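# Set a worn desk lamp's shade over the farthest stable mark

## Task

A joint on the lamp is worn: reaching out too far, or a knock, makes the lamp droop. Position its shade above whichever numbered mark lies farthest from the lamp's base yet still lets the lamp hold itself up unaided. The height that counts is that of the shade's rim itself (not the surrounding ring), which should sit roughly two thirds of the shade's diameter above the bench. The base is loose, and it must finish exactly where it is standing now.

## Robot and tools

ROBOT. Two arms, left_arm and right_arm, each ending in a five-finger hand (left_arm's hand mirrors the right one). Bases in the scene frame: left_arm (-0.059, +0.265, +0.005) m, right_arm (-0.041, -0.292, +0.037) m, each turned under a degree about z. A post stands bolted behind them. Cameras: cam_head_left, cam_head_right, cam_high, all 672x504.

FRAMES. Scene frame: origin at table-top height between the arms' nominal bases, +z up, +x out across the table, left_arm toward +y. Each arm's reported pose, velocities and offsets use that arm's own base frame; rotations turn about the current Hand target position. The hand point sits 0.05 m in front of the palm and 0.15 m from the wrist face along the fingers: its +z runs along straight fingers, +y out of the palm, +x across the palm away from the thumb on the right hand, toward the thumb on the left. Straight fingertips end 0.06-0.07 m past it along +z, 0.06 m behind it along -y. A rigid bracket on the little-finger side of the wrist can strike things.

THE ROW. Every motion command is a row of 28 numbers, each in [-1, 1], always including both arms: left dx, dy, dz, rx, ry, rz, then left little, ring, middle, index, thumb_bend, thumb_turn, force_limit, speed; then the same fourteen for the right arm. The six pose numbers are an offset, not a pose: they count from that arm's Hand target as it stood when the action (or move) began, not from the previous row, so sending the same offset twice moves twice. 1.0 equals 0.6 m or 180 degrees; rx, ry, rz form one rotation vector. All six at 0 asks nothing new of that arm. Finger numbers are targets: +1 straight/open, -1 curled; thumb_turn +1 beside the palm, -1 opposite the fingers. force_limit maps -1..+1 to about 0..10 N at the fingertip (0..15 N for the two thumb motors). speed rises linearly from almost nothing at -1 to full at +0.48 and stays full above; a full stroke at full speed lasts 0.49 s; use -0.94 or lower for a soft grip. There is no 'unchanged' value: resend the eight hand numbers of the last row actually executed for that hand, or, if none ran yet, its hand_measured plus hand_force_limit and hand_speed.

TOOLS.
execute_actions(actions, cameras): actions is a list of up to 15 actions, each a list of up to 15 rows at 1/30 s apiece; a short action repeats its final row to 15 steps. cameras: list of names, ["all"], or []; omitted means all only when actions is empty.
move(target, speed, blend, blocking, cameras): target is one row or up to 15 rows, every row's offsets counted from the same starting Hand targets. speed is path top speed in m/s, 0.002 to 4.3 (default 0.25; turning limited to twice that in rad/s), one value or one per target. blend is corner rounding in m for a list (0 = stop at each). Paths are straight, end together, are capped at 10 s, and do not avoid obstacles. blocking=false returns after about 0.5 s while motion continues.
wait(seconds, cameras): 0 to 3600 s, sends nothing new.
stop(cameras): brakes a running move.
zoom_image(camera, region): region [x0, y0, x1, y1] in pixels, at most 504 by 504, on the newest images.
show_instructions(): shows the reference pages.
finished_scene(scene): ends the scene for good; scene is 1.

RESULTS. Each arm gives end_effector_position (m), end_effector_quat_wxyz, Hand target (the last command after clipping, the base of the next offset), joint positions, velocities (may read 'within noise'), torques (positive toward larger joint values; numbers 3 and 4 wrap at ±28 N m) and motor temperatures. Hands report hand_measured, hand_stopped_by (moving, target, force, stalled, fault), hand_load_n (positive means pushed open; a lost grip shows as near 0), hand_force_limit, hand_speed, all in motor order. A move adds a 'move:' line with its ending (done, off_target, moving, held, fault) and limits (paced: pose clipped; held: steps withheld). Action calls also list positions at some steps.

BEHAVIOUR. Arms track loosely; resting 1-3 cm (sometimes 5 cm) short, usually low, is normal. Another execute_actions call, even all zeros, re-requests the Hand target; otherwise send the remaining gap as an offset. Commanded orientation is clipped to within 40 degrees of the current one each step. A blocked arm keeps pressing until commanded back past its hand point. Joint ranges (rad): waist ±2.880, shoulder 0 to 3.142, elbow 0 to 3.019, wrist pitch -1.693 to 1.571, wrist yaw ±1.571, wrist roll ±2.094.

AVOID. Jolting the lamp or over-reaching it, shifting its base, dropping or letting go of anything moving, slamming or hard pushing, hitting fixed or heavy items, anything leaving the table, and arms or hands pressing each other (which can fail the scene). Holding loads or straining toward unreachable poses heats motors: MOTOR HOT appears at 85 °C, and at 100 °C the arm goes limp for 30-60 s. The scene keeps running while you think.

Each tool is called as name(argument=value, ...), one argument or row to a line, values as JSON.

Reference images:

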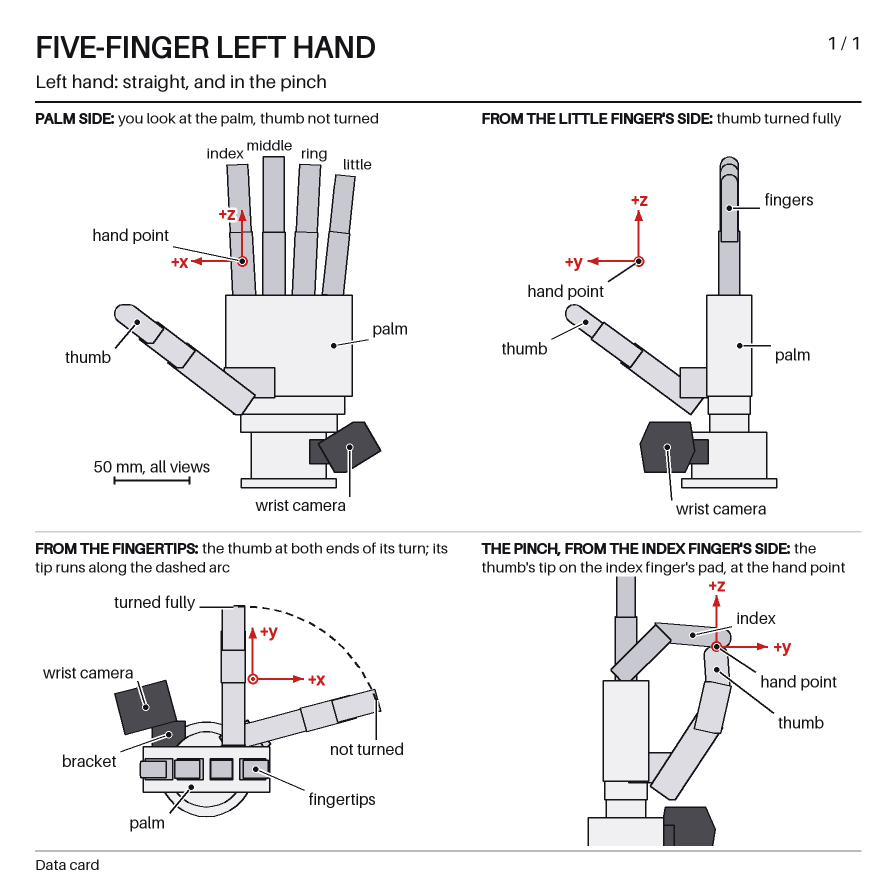

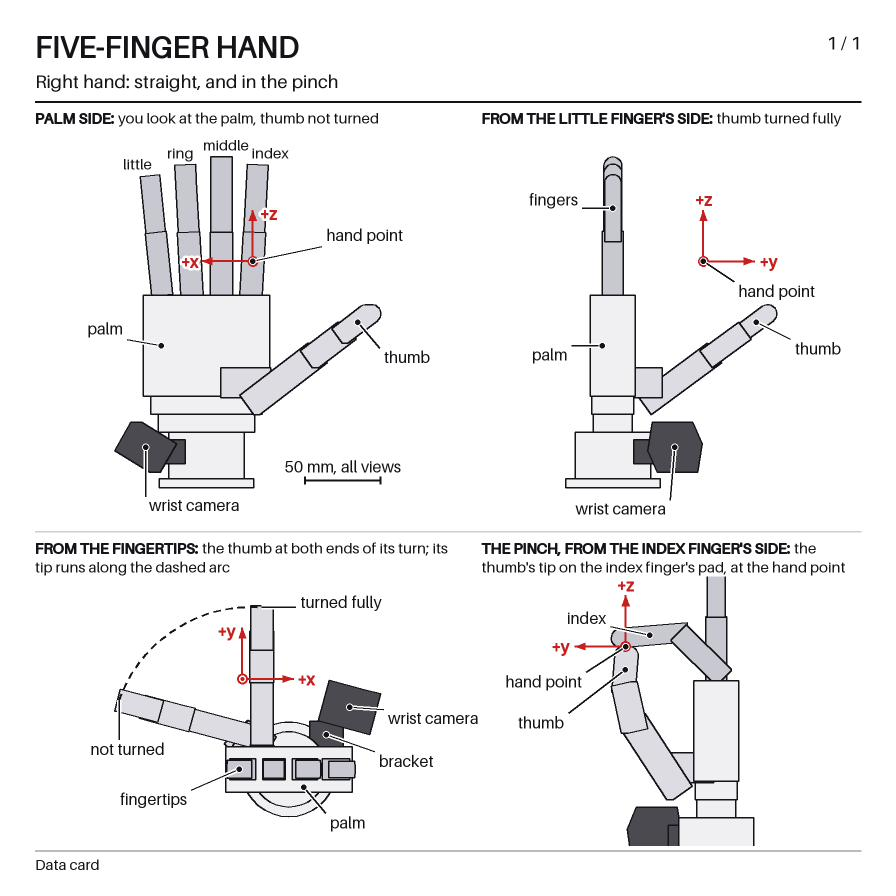

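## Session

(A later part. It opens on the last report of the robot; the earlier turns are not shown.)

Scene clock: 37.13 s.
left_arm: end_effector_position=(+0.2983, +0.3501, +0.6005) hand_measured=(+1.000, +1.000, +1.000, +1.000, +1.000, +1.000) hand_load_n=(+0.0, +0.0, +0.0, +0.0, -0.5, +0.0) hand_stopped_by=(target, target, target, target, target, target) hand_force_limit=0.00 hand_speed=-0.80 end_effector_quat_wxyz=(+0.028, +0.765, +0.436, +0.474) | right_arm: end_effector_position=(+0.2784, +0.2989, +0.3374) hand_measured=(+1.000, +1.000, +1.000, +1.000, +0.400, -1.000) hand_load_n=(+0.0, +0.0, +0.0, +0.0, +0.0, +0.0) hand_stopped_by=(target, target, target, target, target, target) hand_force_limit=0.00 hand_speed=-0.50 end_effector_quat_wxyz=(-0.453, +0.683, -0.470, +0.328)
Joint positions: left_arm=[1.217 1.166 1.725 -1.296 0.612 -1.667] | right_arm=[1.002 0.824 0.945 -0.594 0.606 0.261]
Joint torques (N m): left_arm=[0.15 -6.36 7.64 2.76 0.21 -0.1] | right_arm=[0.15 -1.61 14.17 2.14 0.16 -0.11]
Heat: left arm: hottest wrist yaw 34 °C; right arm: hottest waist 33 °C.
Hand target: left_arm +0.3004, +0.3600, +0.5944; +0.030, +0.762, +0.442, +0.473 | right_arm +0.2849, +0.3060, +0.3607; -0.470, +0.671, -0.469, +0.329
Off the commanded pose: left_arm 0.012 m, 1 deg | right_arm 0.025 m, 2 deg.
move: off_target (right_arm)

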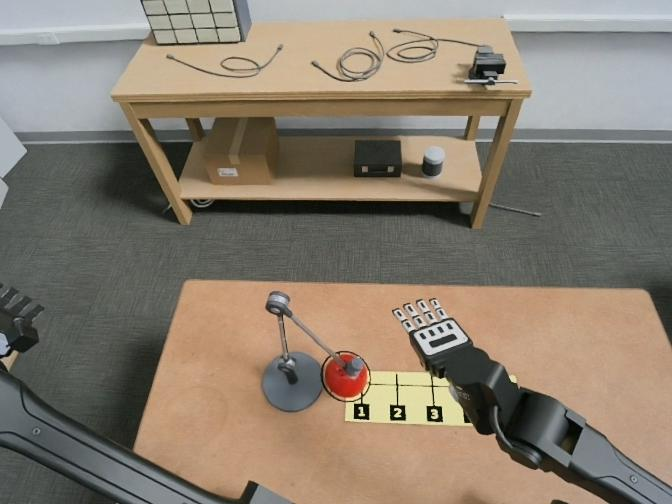

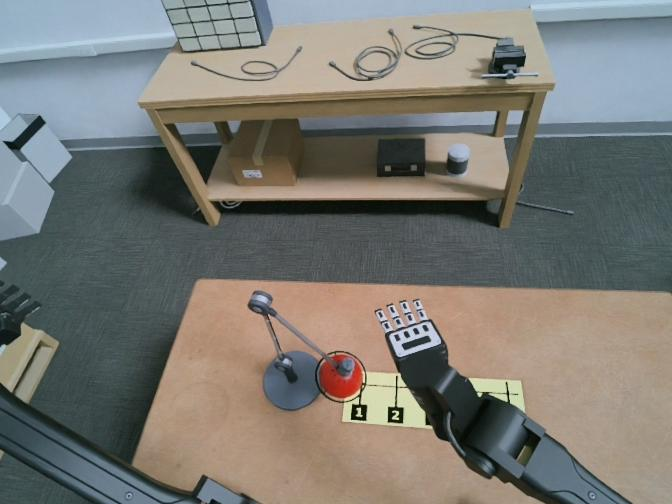

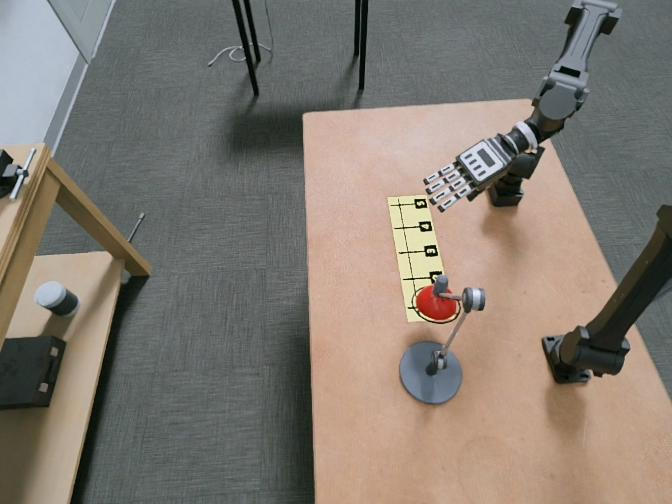

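move(
  target=[
    [0,0,0,0,0,0,1,1,1,1,1,1,0,-0.8,0,-0.1,-0.3,0,0,0,1,1,1,1,0.4,-1,0,-0.5],
  ],
  cameras=["all"],
)

zoom_image(
  camera="cam_head_left",
  region=[330, 290, 470, 430],
)

zoom_image(
  camera="cam_high",
  region=[390, 180, 530, 320],
)

zoom_image(
  camera="cam_head_right",
  region=[330, 290, 470, 430],
)

Scene clock: 40.43 s.
left_arm: end_effector_position=(+0.2983, +0.3501, +0.6005) hand_measured=(+1.000, +1.000, +1.000, +1.000, +1.000, +1.000) hand_load_n=(+0.0, +0.0, +0.0, +0.0, +0.0, +0.0) hand_stopped_by=(target, target, target, target, target, target) hand_force_limit=0.00 hand_speed=-0.80 end_effector_quat_wxyz=(+0.028, +0.765, +0.436, +0.474) | right_arm: end_effector_position=(+0.2813, +0.2487, +0.1777) hand_measured=(+1.000, +1.000, +1.000, +1.000, +0.400, -1.000) hand_load_n=(+0.0, +0.0, +0.0, +0.0, +0.0, +0.0) hand_stopped_by=(target, target, target, target, target, target) hand_force_limit=0.00 hand_speed=-0.50 end_effector_quat_wxyz=(-0.465, +0.678, -0.469, +0.324)
Joint positions: left_arm=[1.217 1.166 1.725 -1.296 0.612 -1.667] | right_arm=[0.859 0.713 0.458 -0.158 0.467 0.191]
Joint torques (N m): left_arm=[-0.67 -6.01 7.83 2.86 0.25 -0.09] | right_arm=[-1.14 -1.67 9.94 2.14 0.08 -0.05]
Heat: left arm: hottest wrist yaw 34 °C; right arm: hottest waist 33 °C.
Hand target: left_arm +0.3004, +0.3600, +0.5944; +0.030, +0.762, +0.442, +0.473 | right_arm +0.2849, +0.2459, +0.1806; -0.470, +0.671, -0.469, +0.329
Off the commanded pose: left_arm 0.012 m, 1 deg | right_arm 0.005 m, 1 deg.
move: done

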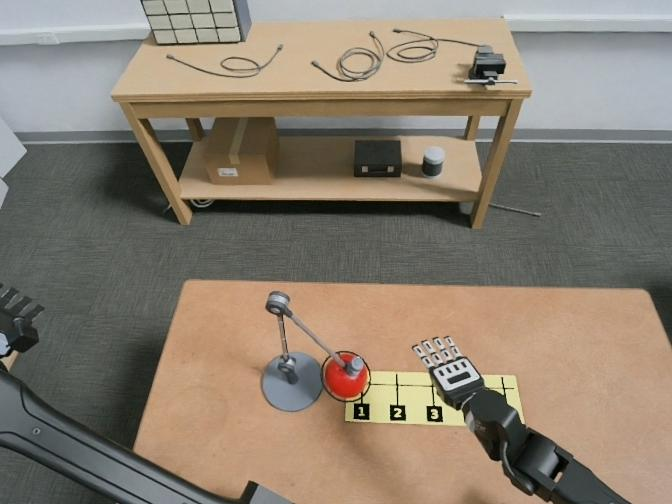

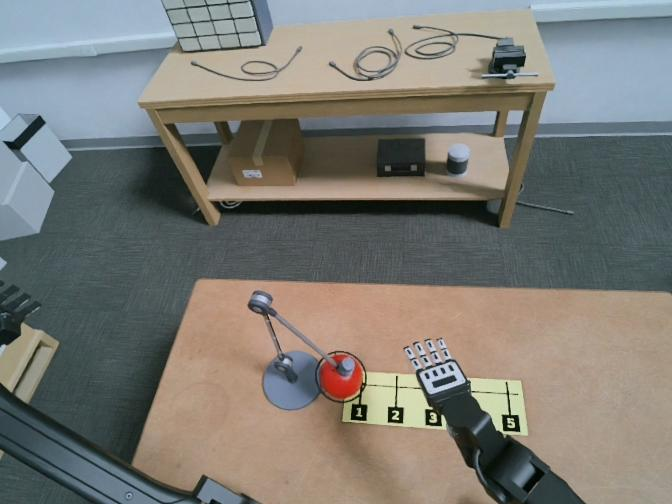

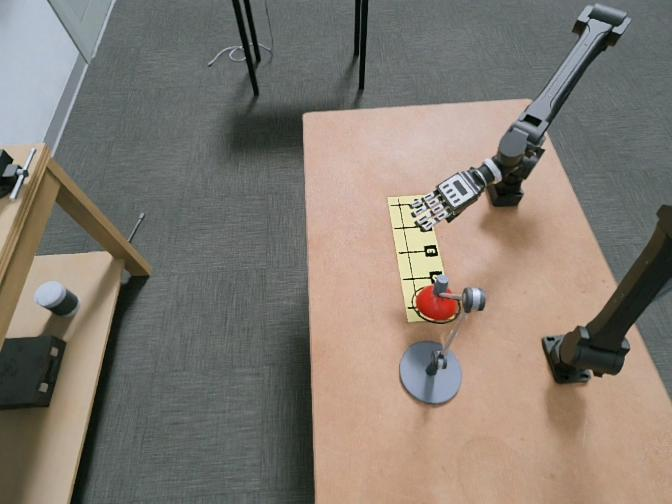

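Scaled by 3.600 from the camera's image (finer frame: 960x720).

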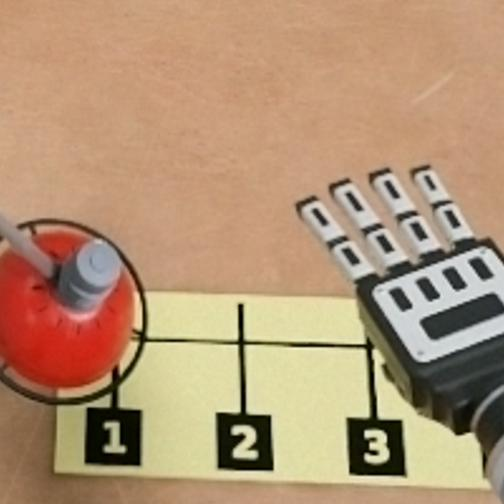

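Scaled by 3.600 from the camera's image (finer frame: 960x720).

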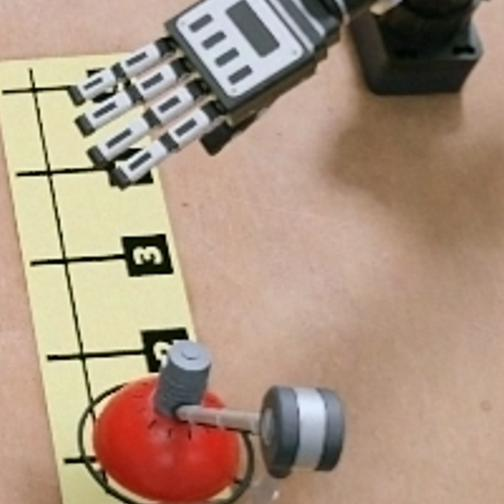

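Scaled by 3.600 from the camera's image (finer frame: 960x720).

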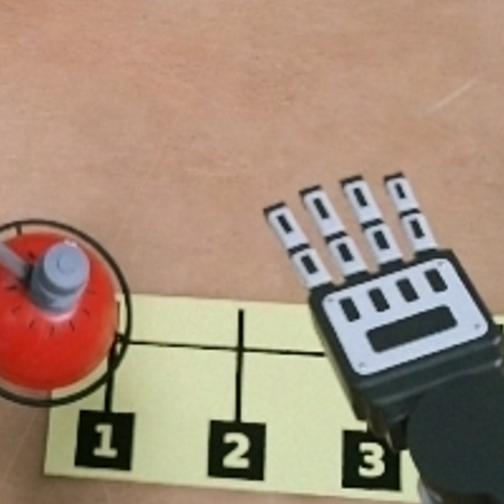

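move(
  target=[
    [0,0,0,0,0,0,1,1,1,1,1,1,0,-0.8,0.0675,0.1857,0.15,0.1613,0.0154,-0.1045,1,1,1,1,0.4,-1,0,-0.5],
  ],
  cameras=["all"],
  speed=0.15,
)

zoom_image(
  camera="cam_head_left",
  region=[310, 270, 450, 410],
)

zoom_image(
  camera="cam_high",
  region=[380, 190, 520, 330],
)

zoom_image(
  camera="cam_head_right",
  region=[310, 270, 450, 410],
)

Scene clock: 48.23 s.
left_arm: end_effector_position=(+0.2983, +0.3501, +0.6005) hand_measured=(+1.000, +1.000, +1.000, +1.000, +1.000, +1.000) hand_load_n=(+0.0, +0.0, +0.0, +0.0, +0.5, +0.0) hand_stopped_by=(target, target, target, target, target, target) hand_force_limit=0.00 hand_speed=-0.80 end_effector_quat_wxyz=(+0.028, +0.765, +0.436, +0.474) | right_arm: end_effector_position=(+0.3228, +0.3415, +0.2501) hand_measured=(+1.000, +1.000, +1.000, +1.000, +0.400, -1.000) hand_load_n=(+0.0, +0.0, +0.0, +0.0, +0.0, +0.0) hand_stopped_by=(target, target, target, target, target, target) hand_force_limit=0.00 hand_speed=-0.50 end_effector_quat_wxyz=(+0.538, -0.464, +0.652, -0.266)
Joint positions: left_arm=[1.217 1.166 1.725 -1.296 0.612 -1.667] | right_arm=[1.024 0.99 0.69 -0.122 0.82 0.81]
Joint torques (N m): left_arm=[-0.09 -6.12 7.94 2.59 0.32 -0.12] | right_arm=[0.79 -2.96 14 1.46 0.3 0.11]
Heat: left arm: hottest wrist yaw 34 °C; right arm: hottest waist 33 °C.
Hand target: left_arm +0.3004, +0.3600, +0.5944; +0.030, +0.762, +0.442, +0.473 | right_arm +0.3254, +0.3574, +0.2707; +0.552, -0.456, +0.650, -0.256
Off the commanded pose: left_arm 0.012 m, 1 deg | right_arm 0.026 m, 2 deg.
move: off_target (right_arm)

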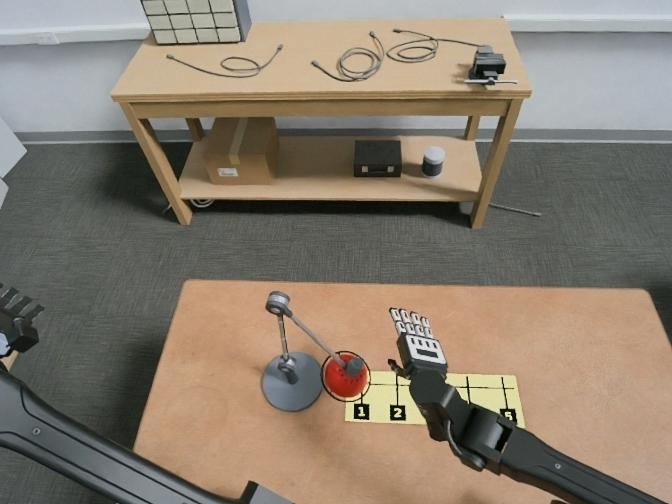

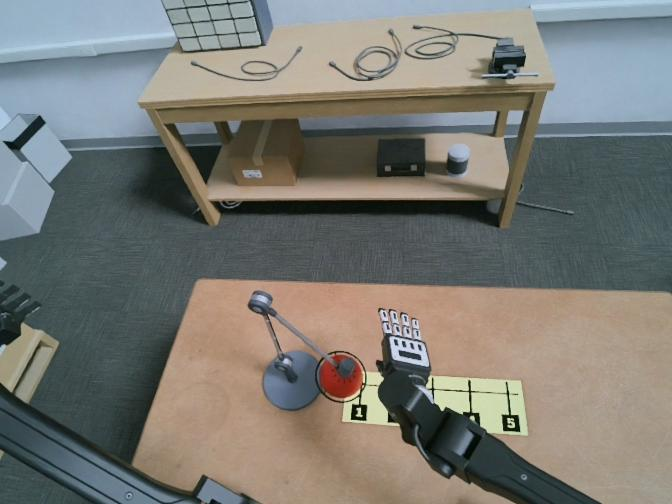

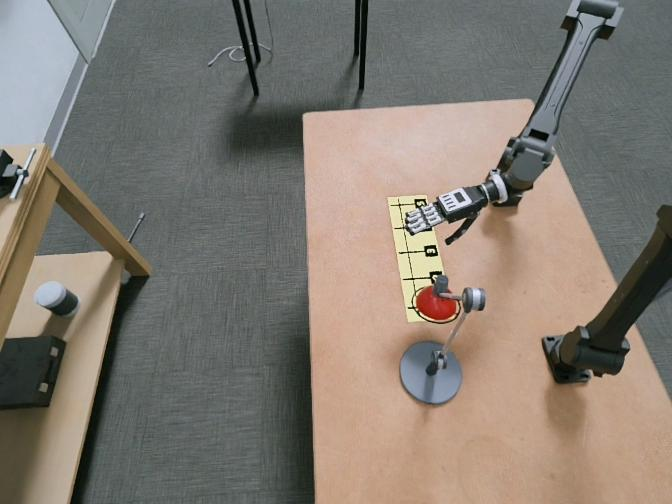

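Scaled by 3.600 from the camera's image (finer frame: 960x720).

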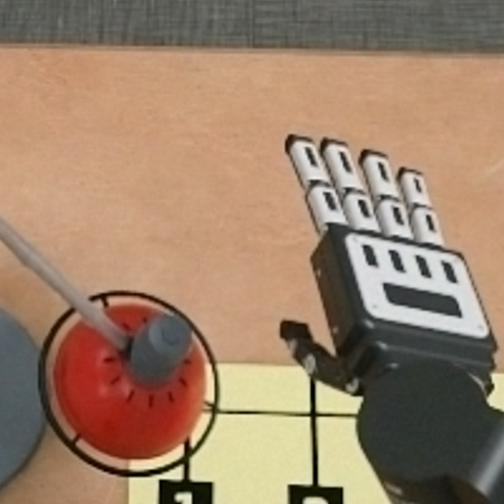

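Scaled by 3.600 from the camera's image (finer frame: 960x720).

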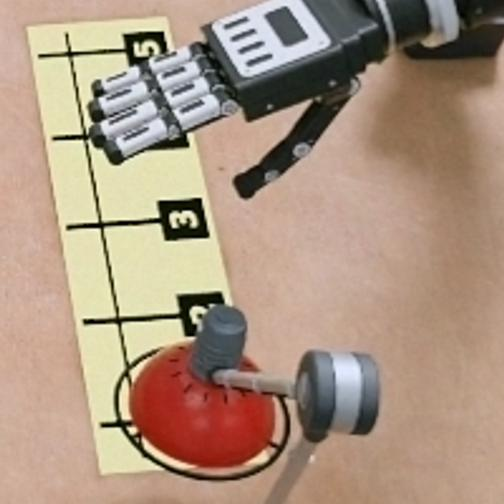

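Scaled by 3.600 from the camera's image (finer frame: 960x720).

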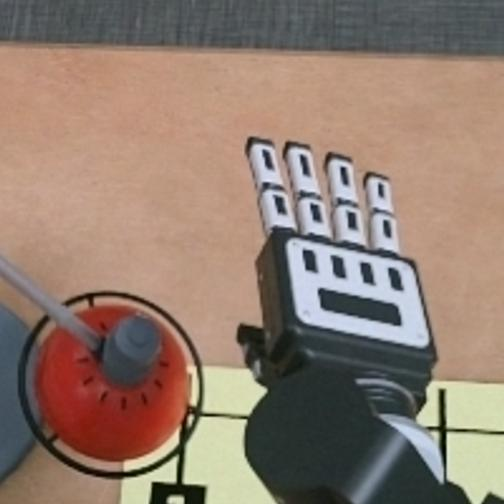

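move(
  target=[
    [0,0,0,0,0,0,1,1,1,1,1,1,0,-0.8,0,0.05,-0.05,0,0,0,1,1,1,1,0.4,-1,0,-0.5],
  ],
  cameras=["all"],
  speed=0.1,
)

zoom_image(
  camera="cam_head_left",
  region=[320, 290, 440, 410],
)

zoom_image(
  camera="cam_high",
  region=[400, 220, 520, 340],
)

zoom_image(
  camera="cam_head_right",
  region=[310, 290, 430, 410],
)

Scene clock: 50.83 s.
left_arm: end_effector_position=(+0.2983, +0.3501, +0.6005) hand_measured=(+1.000, +1.000, +1.000, +1.000, +1.000, +1.000) hand_load_n=(+0.0, +0.0, +0.0, +0.0, +0.0, +0.0) hand_stopped_by=(target, target, target, target, target, target) hand_force_limit=0.00 hand_speed=-0.80 end_effector_quat_wxyz=(+0.028, +0.765, +0.436, +0.474) | right_arm: end_effector_position=(+0.3222, +0.3701, +0.2179) hand_measured=(+1.000, +1.000, +1.000, +1.000, +0.400, -1.000) hand_load_n=(+0.0, +0.0, +0.0, +0.0, +0.0, +0.0) hand_stopped_by=(target, target, target, target, target, target) hand_force_limit=0.00 hand_speed=-0.50 end_effector_quat_wxyz=(+0.532, -0.469, +0.651, -0.269)
Joint positions: left_arm=[1.217 1.166 1.725 -1.296 0.612 -1.667] | right_arm=[1.071 1.109 0.69 -0.041 0.862 0.837]
Joint torques (N m): left_arm=[-0.26 -6.3 7.88 2.66 0.27 -0.12] | right_arm=[0.09 -4.89 13.09 2.11 0.3 0.13]
Heat: left arm: hottest wrist yaw 34 °C; right arm: hottest waist 33 °C.
Hand target: left_arm +0.3004, +0.3600, +0.5944; +0.030, +0.762, +0.442, +0.473 | right_arm +0.3254, +0.3874, +0.2408; +0.552, -0.456, +0.650, -0.257
Off the commanded pose: left_arm 0.012 m, 1 deg | right_arm 0.029 m, 3 deg.
move: off_target (right_arm)

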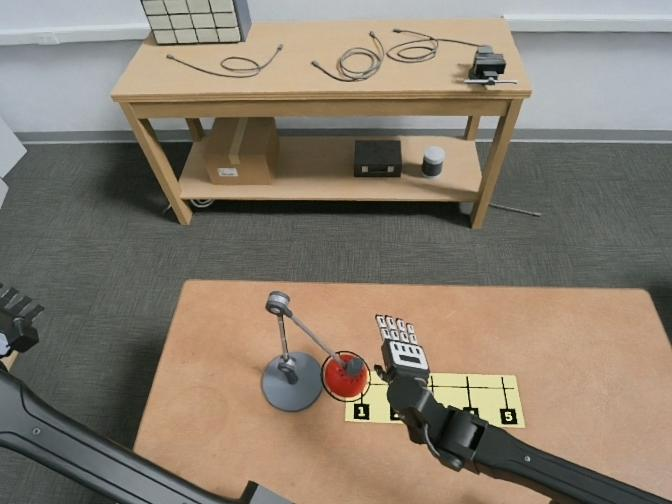

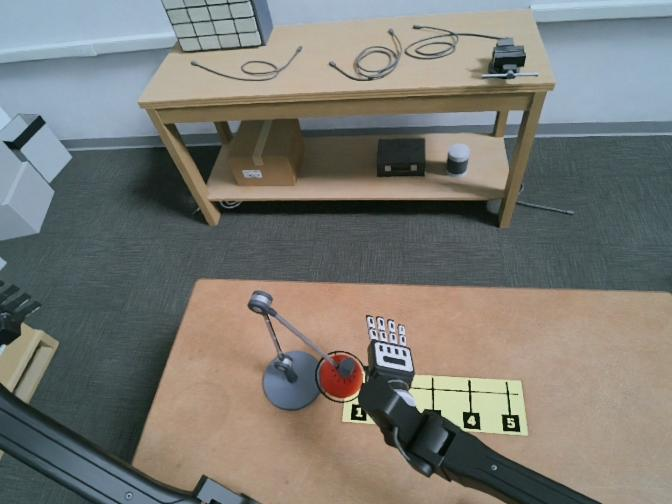

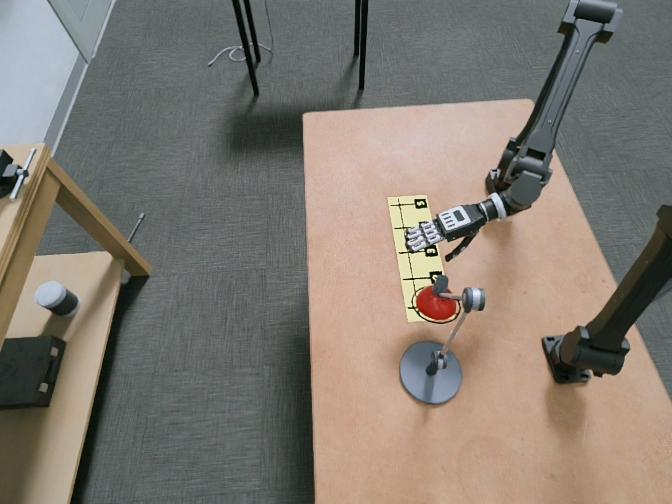

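Scaled by 4.200 from the camera's image (finer frame: 960x720).

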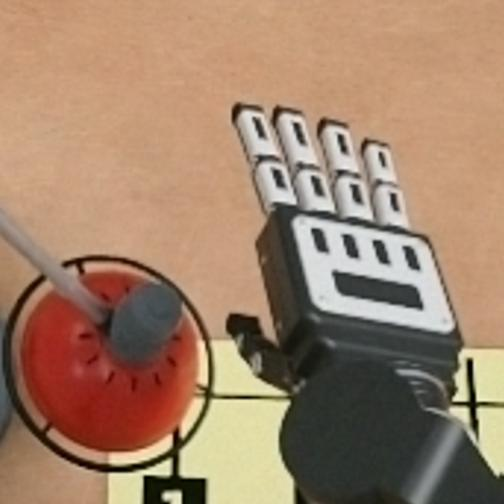

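Scaled by 4.200 from the camera's image (finer frame: 960x720).

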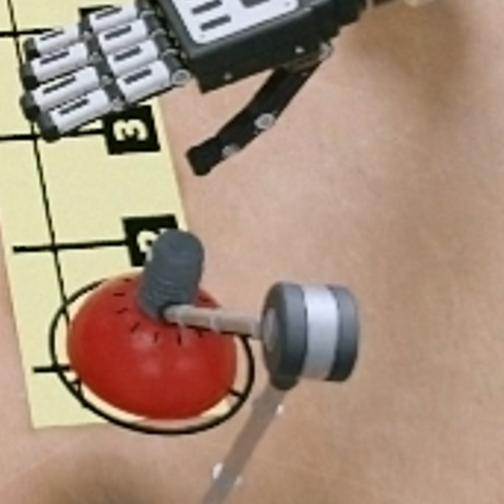

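Scaled by 4.200 from the camera's image (finer frame: 960x720).

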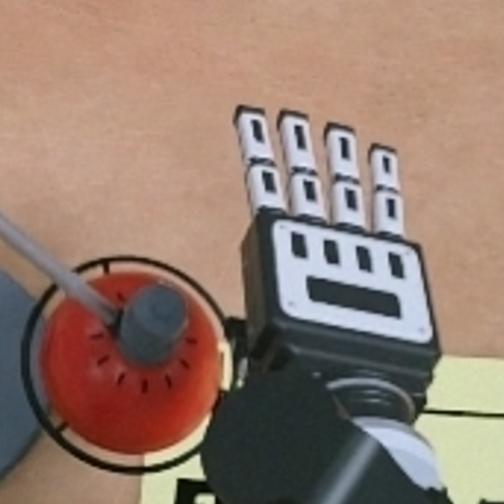

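move(
  target=[
    [0,0,0,0,0,0,1,1,1,1,1,1,0,-0.8,-0.0292,0.045,-0.02,0,0,0,1,1,1,1,0.3,-1,0,-0.5],
  ],
  cameras=["all"],
  speed=0.08,
)

zoom_image(
  camera="cam_head_left",
  region=[310, 290, 430, 410],
)

zoom_image(
  camera="cam_high",
  region=[400, 220, 520, 340],
)

zoom_image(
  camera="cam_head_right",
  region=[300, 290, 420, 410],
)

Scene clock: 54.17 s.
left_arm: end_effector_position=(+0.2983, +0.3501, +0.6005) hand_measured=(+1.000, +1.000, +1.000, +1.000, +1.000, +1.000) hand_load_n=(+0.0, +0.0, +0.0, +0.0, +0.0, +0.0) hand_stopped_by=(target, target, target, target, target, target) hand_force_limit=0.00 hand_speed=-0.80 end_effector_quat_wxyz=(+0.028, +0.765, +0.436, +0.474) | right_arm: end_effector_position=(+0.3042, +0.3946, +0.2061) hand_measured=(+1.000, +1.000, +1.000, +1.000, +0.300, -1.000) hand_load_n=(+0.0, +0.0, +0.0, +0.0, +0.0, +0.0) hand_stopped_by=(target, target, target, target, target, target) hand_force_limit=0.00 hand_speed=-0.50 end_effector_quat_wxyz=(+0.533, -0.470, +0.650, -0.271)
Joint positions: left_arm=[1.217 1.166 1.725 -1.296 0.612 -1.667] | right_arm=[1.152 1.169 0.706 -0.039 0.934 0.89]
Joint torques (N m): left_arm=[-0.62 -6.89 7.83 2.74 0.25 -0.16] | right_arm=[0.21 -5.71 13.74 1.99 0.4 0.12]
Heat: left arm: hottest wrist yaw 34 °C; right arm: hottest waist 33 °C.
Hand target: left_arm +0.3004, +0.3600, +0.5944; +0.030, +0.762, +0.442, +0.473 | right_arm +0.3080, +0.4143, +0.2287; +0.552, -0.456, +0.650, -0.257
Off the commanded pose: left_arm 0.012 m, 1 deg | right_arm 0.030 m, 3 deg.
move: off_target (right_arm)

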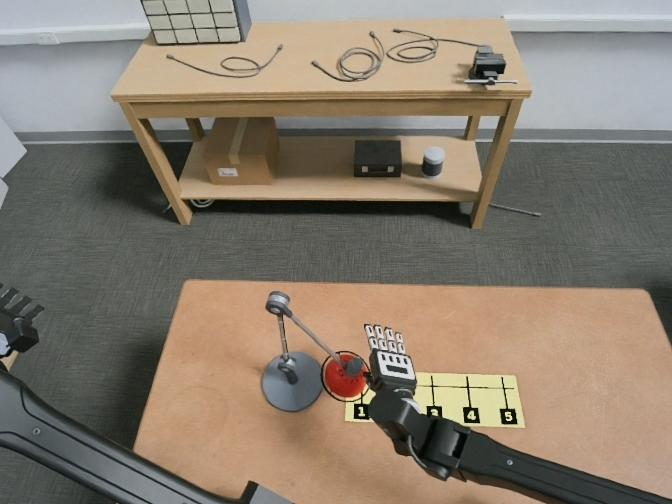

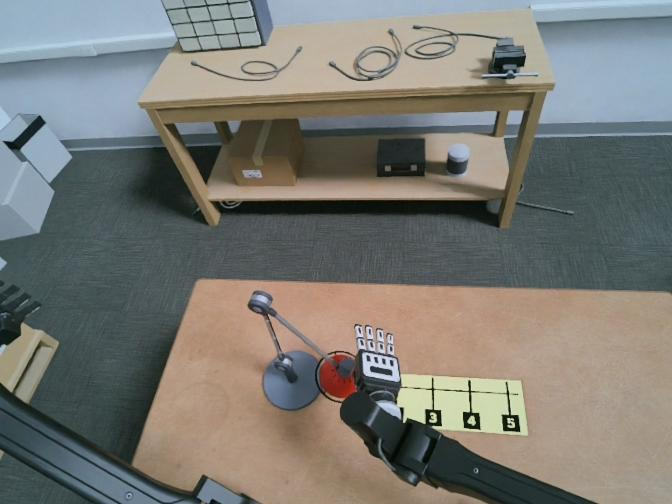

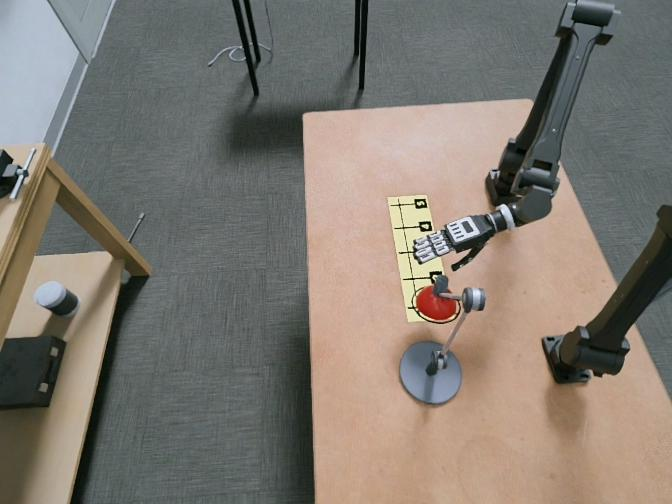

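Scaled by 4.200 from the camera's image (finer frame: 960x720).

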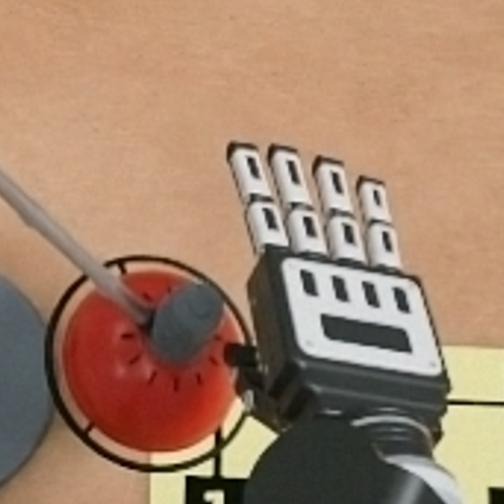

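Scaled by 4.200 from the camera's image (finer frame: 960x720).

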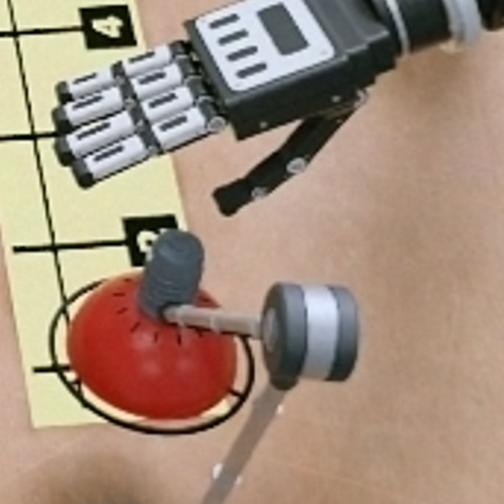

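Scaled by 4.200 from the camera's image (finer frame: 960x720).

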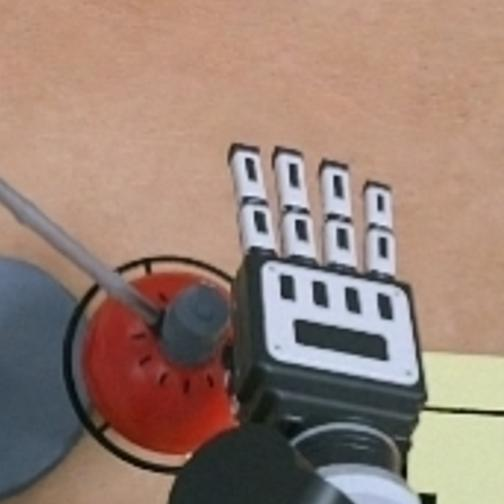

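move(
  target=[
    [0,0,0,0,0,0,1,1,1,1,1,1,0,-0.8,0,0.043,-0.039,0,0,0,1,1,1,1,0.3,-1,0,-0.5],
  ],
  cameras=["all"],
  speed=0.05,
)

zoom_image(
  camera="cam_head_left",
  region=[300, 290, 420, 410],
)

zoom_image(
  camera="cam_high",
  region=[390, 220, 510, 340],
)

zoom_image(
  camera="cam_head_right",
  region=[300, 290, 420, 410],
)

Scene clock: 55.90 s.
left_arm: end_effector_position=(+0.2983, +0.3501, +0.6005) hand_measured=(+1.000, +1.000, +1.000, +1.000, +1.000, +1.000) hand_load_n=(+0.0, +0.0, +0.0, +0.0, +0.0, +0.0) hand_stopped_by=(target, target, target, target, target, target) hand_force_limit=0.00 hand_speed=-0.80 end_effector_quat_wxyz=(+0.028, +0.765, +0.436, +0.474) | right_arm: end_effector_position=(+0.3064, +0.4186, +0.1862) hand_measured=(+1.000, +1.000, +1.000, +1.000, +0.300, -1.000) hand_load_n=(+0.0, +0.0, +0.0, +0.0, +0.0, +0.0) hand_stopped_by=(target, target, target, target, target, target) hand_force_limit=0.00 hand_speed=-0.50 end_effector_quat_wxyz=(+0.534, -0.467, +0.650, -0.271)
Joint positions: left_arm=[1.217 1.166 1.725 -1.296 0.612 -1.667] | right_arm=[1.174 1.269 0.728 0.027 0.958 0.911]
Joint torques (N m): left_arm=[-0.38 -6.83 7.69 2.67 0.28 -0.13] | right_arm=[0.21 -6.42 12.9 2.14 0.4 0.1]
Heat: left arm: hottest wrist yaw 34 °C; right arm: hottest waist 33 °C.
Hand target: left_arm +0.3004, +0.3600, +0.5944; +0.030, +0.762, +0.442, +0.473 | right_arm +0.3079, +0.4401, +0.2054; +0.552, -0.456, +0.650, -0.257
Off the commanded pose: left_arm 0.012 m, 1 deg | right_arm 0.029 m, 3 deg.
move: off_target (right_arm)

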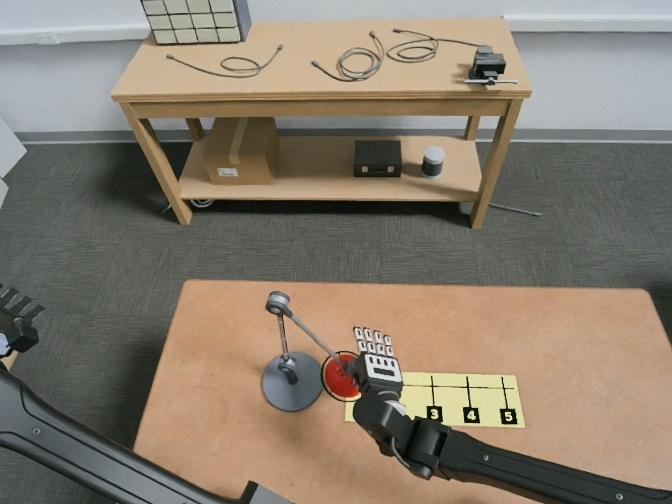

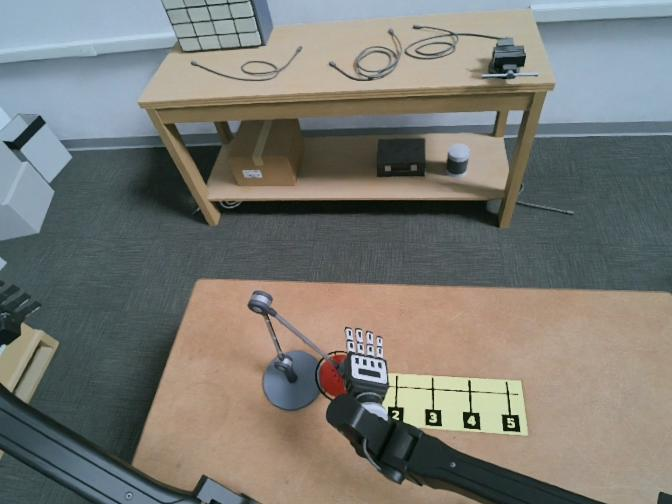

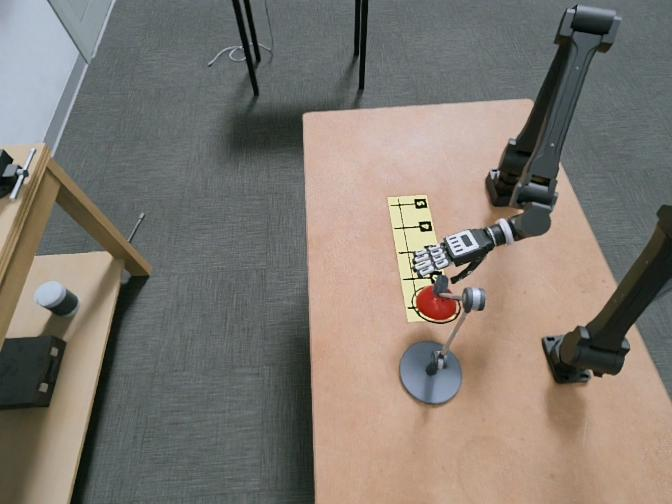

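Scaled by 4.200 from the camera's image (finer frame: 960x720).

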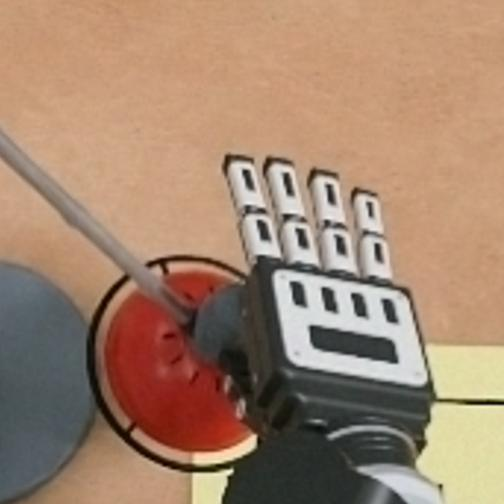

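Scaled by 4.200 from the camera's image (finer frame: 960x720).

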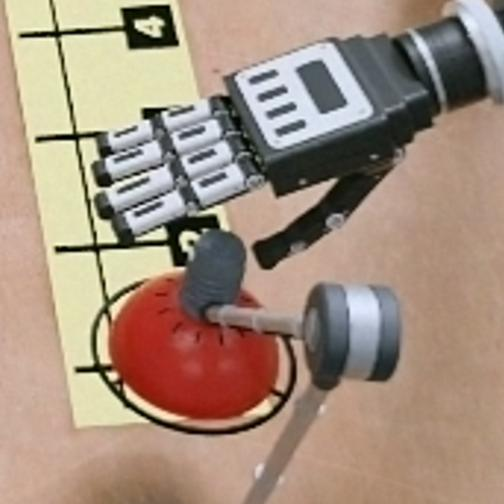

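Scaled by 4.200 from the camera's image (finer frame: 960x720).

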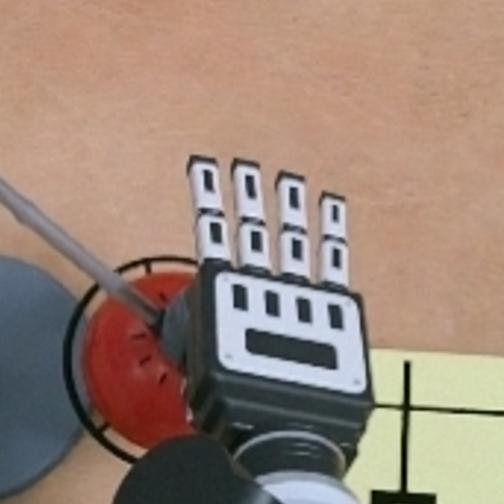

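move(
  target=[
    [0,0,0,0,0,0,1,1,1,1,1,1,0,-0.8,0,0,0,0,0,0,1,1,0.35,0.35,0.2,-1,-0.7,-0.8],
  ],
  cameras=["all"],
  speed=0.05,
)

zoom_image(
  camera="cam_head_left",
  region=[300, 290, 420, 410],
)

zoom_image(
  camera="cam_high",
  region=[390, 220, 510, 340],
)

Scene clock: 58.27 s.
left_arm: end_effector_position=(+0.2983, +0.3501, +0.6005) hand_measured=(+1.000, +1.000, +1.000, +1.000, +1.000, +1.000) hand_load_n=(+0.0, +0.0, +0.0, +0.0, +0.0, +0.0) hand_stopped_by=(target, target, target, target, target, target) hand_force_limit=0.00 hand_speed=-0.80 end_effector_quat_wxyz=(+0.028, +0.765, +0.436, +0.474) | right_arm: end_effector_position=(+0.3065, +0.4186, +0.1862) hand_measured=(+1.000, +1.000, +0.350, +0.350, +0.200, -1.000) hand_load_n=(+0.0, +0.0, +0.0, +0.0, +0.0, -0.5) hand_stopped_by=(target, target, target, target, target, target) hand_force_limit=-0.70 hand_speed=-0.80 end_effector_quat_wxyz=(+0.534, -0.467, +0.651, -0.271)
Joint positions: left_arm=[1.217 1.166 1.725 -1.296 0.612 -1.667] | right_arm=[1.174 1.269 0.728 0.027 0.958 0.912]
Joint torques (N m): left_arm=[-0.5 -6.77 7.79 2.82 0.25 -0.11] | right_arm=[0.5 -6.12 12.94 2.24 0.41 0.11]
Heat: left arm: hottest wrist yaw 34 °C; right arm: hottest waist 33 °C.
Hand target: left_arm +0.3004, +0.3600, +0.5944; +0.030, +0.762, +0.442, +0.473 | right_arm +0.3079, +0.4401, +0.2054; +0.552, -0.455, +0.650, -0.257
Off the commanded pose: left_arm 0.012 m, 1 deg | right_arm 0.029 m, 3 deg.
move: done

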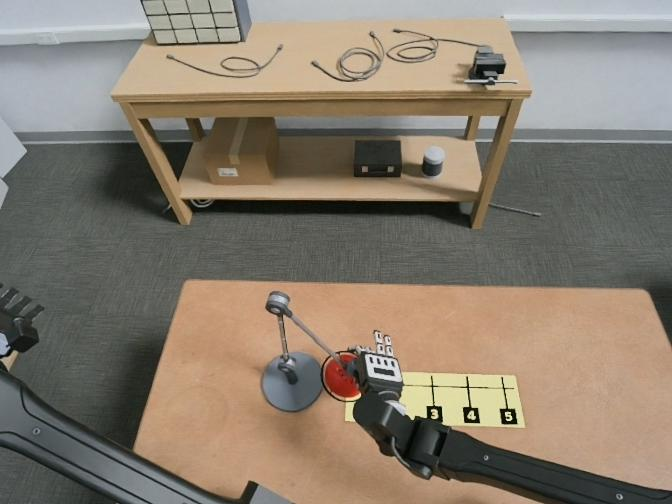

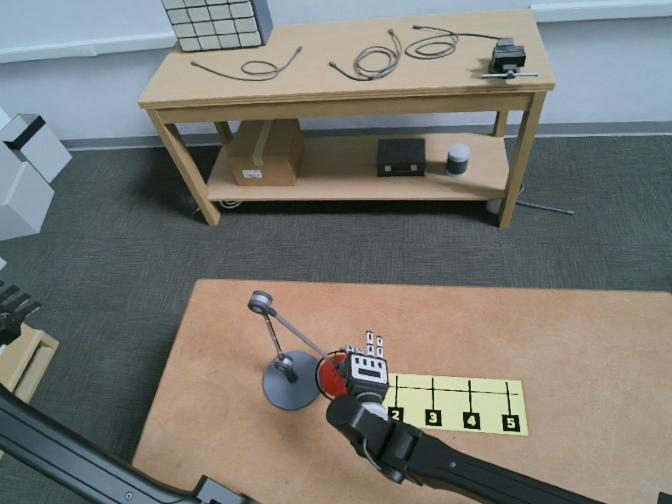

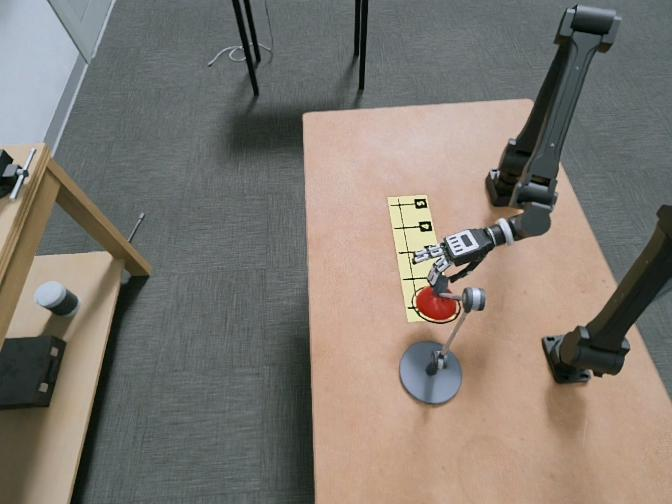

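Scaled by 4.200 from the camera's image (finer frame: 960x720).

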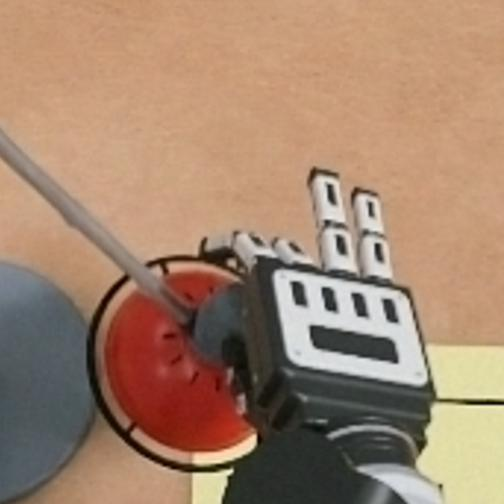

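Scaled by 4.200 from the camera's image (finer frame: 960x720).

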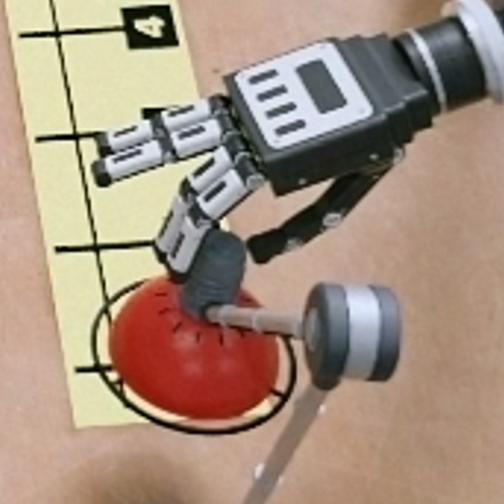

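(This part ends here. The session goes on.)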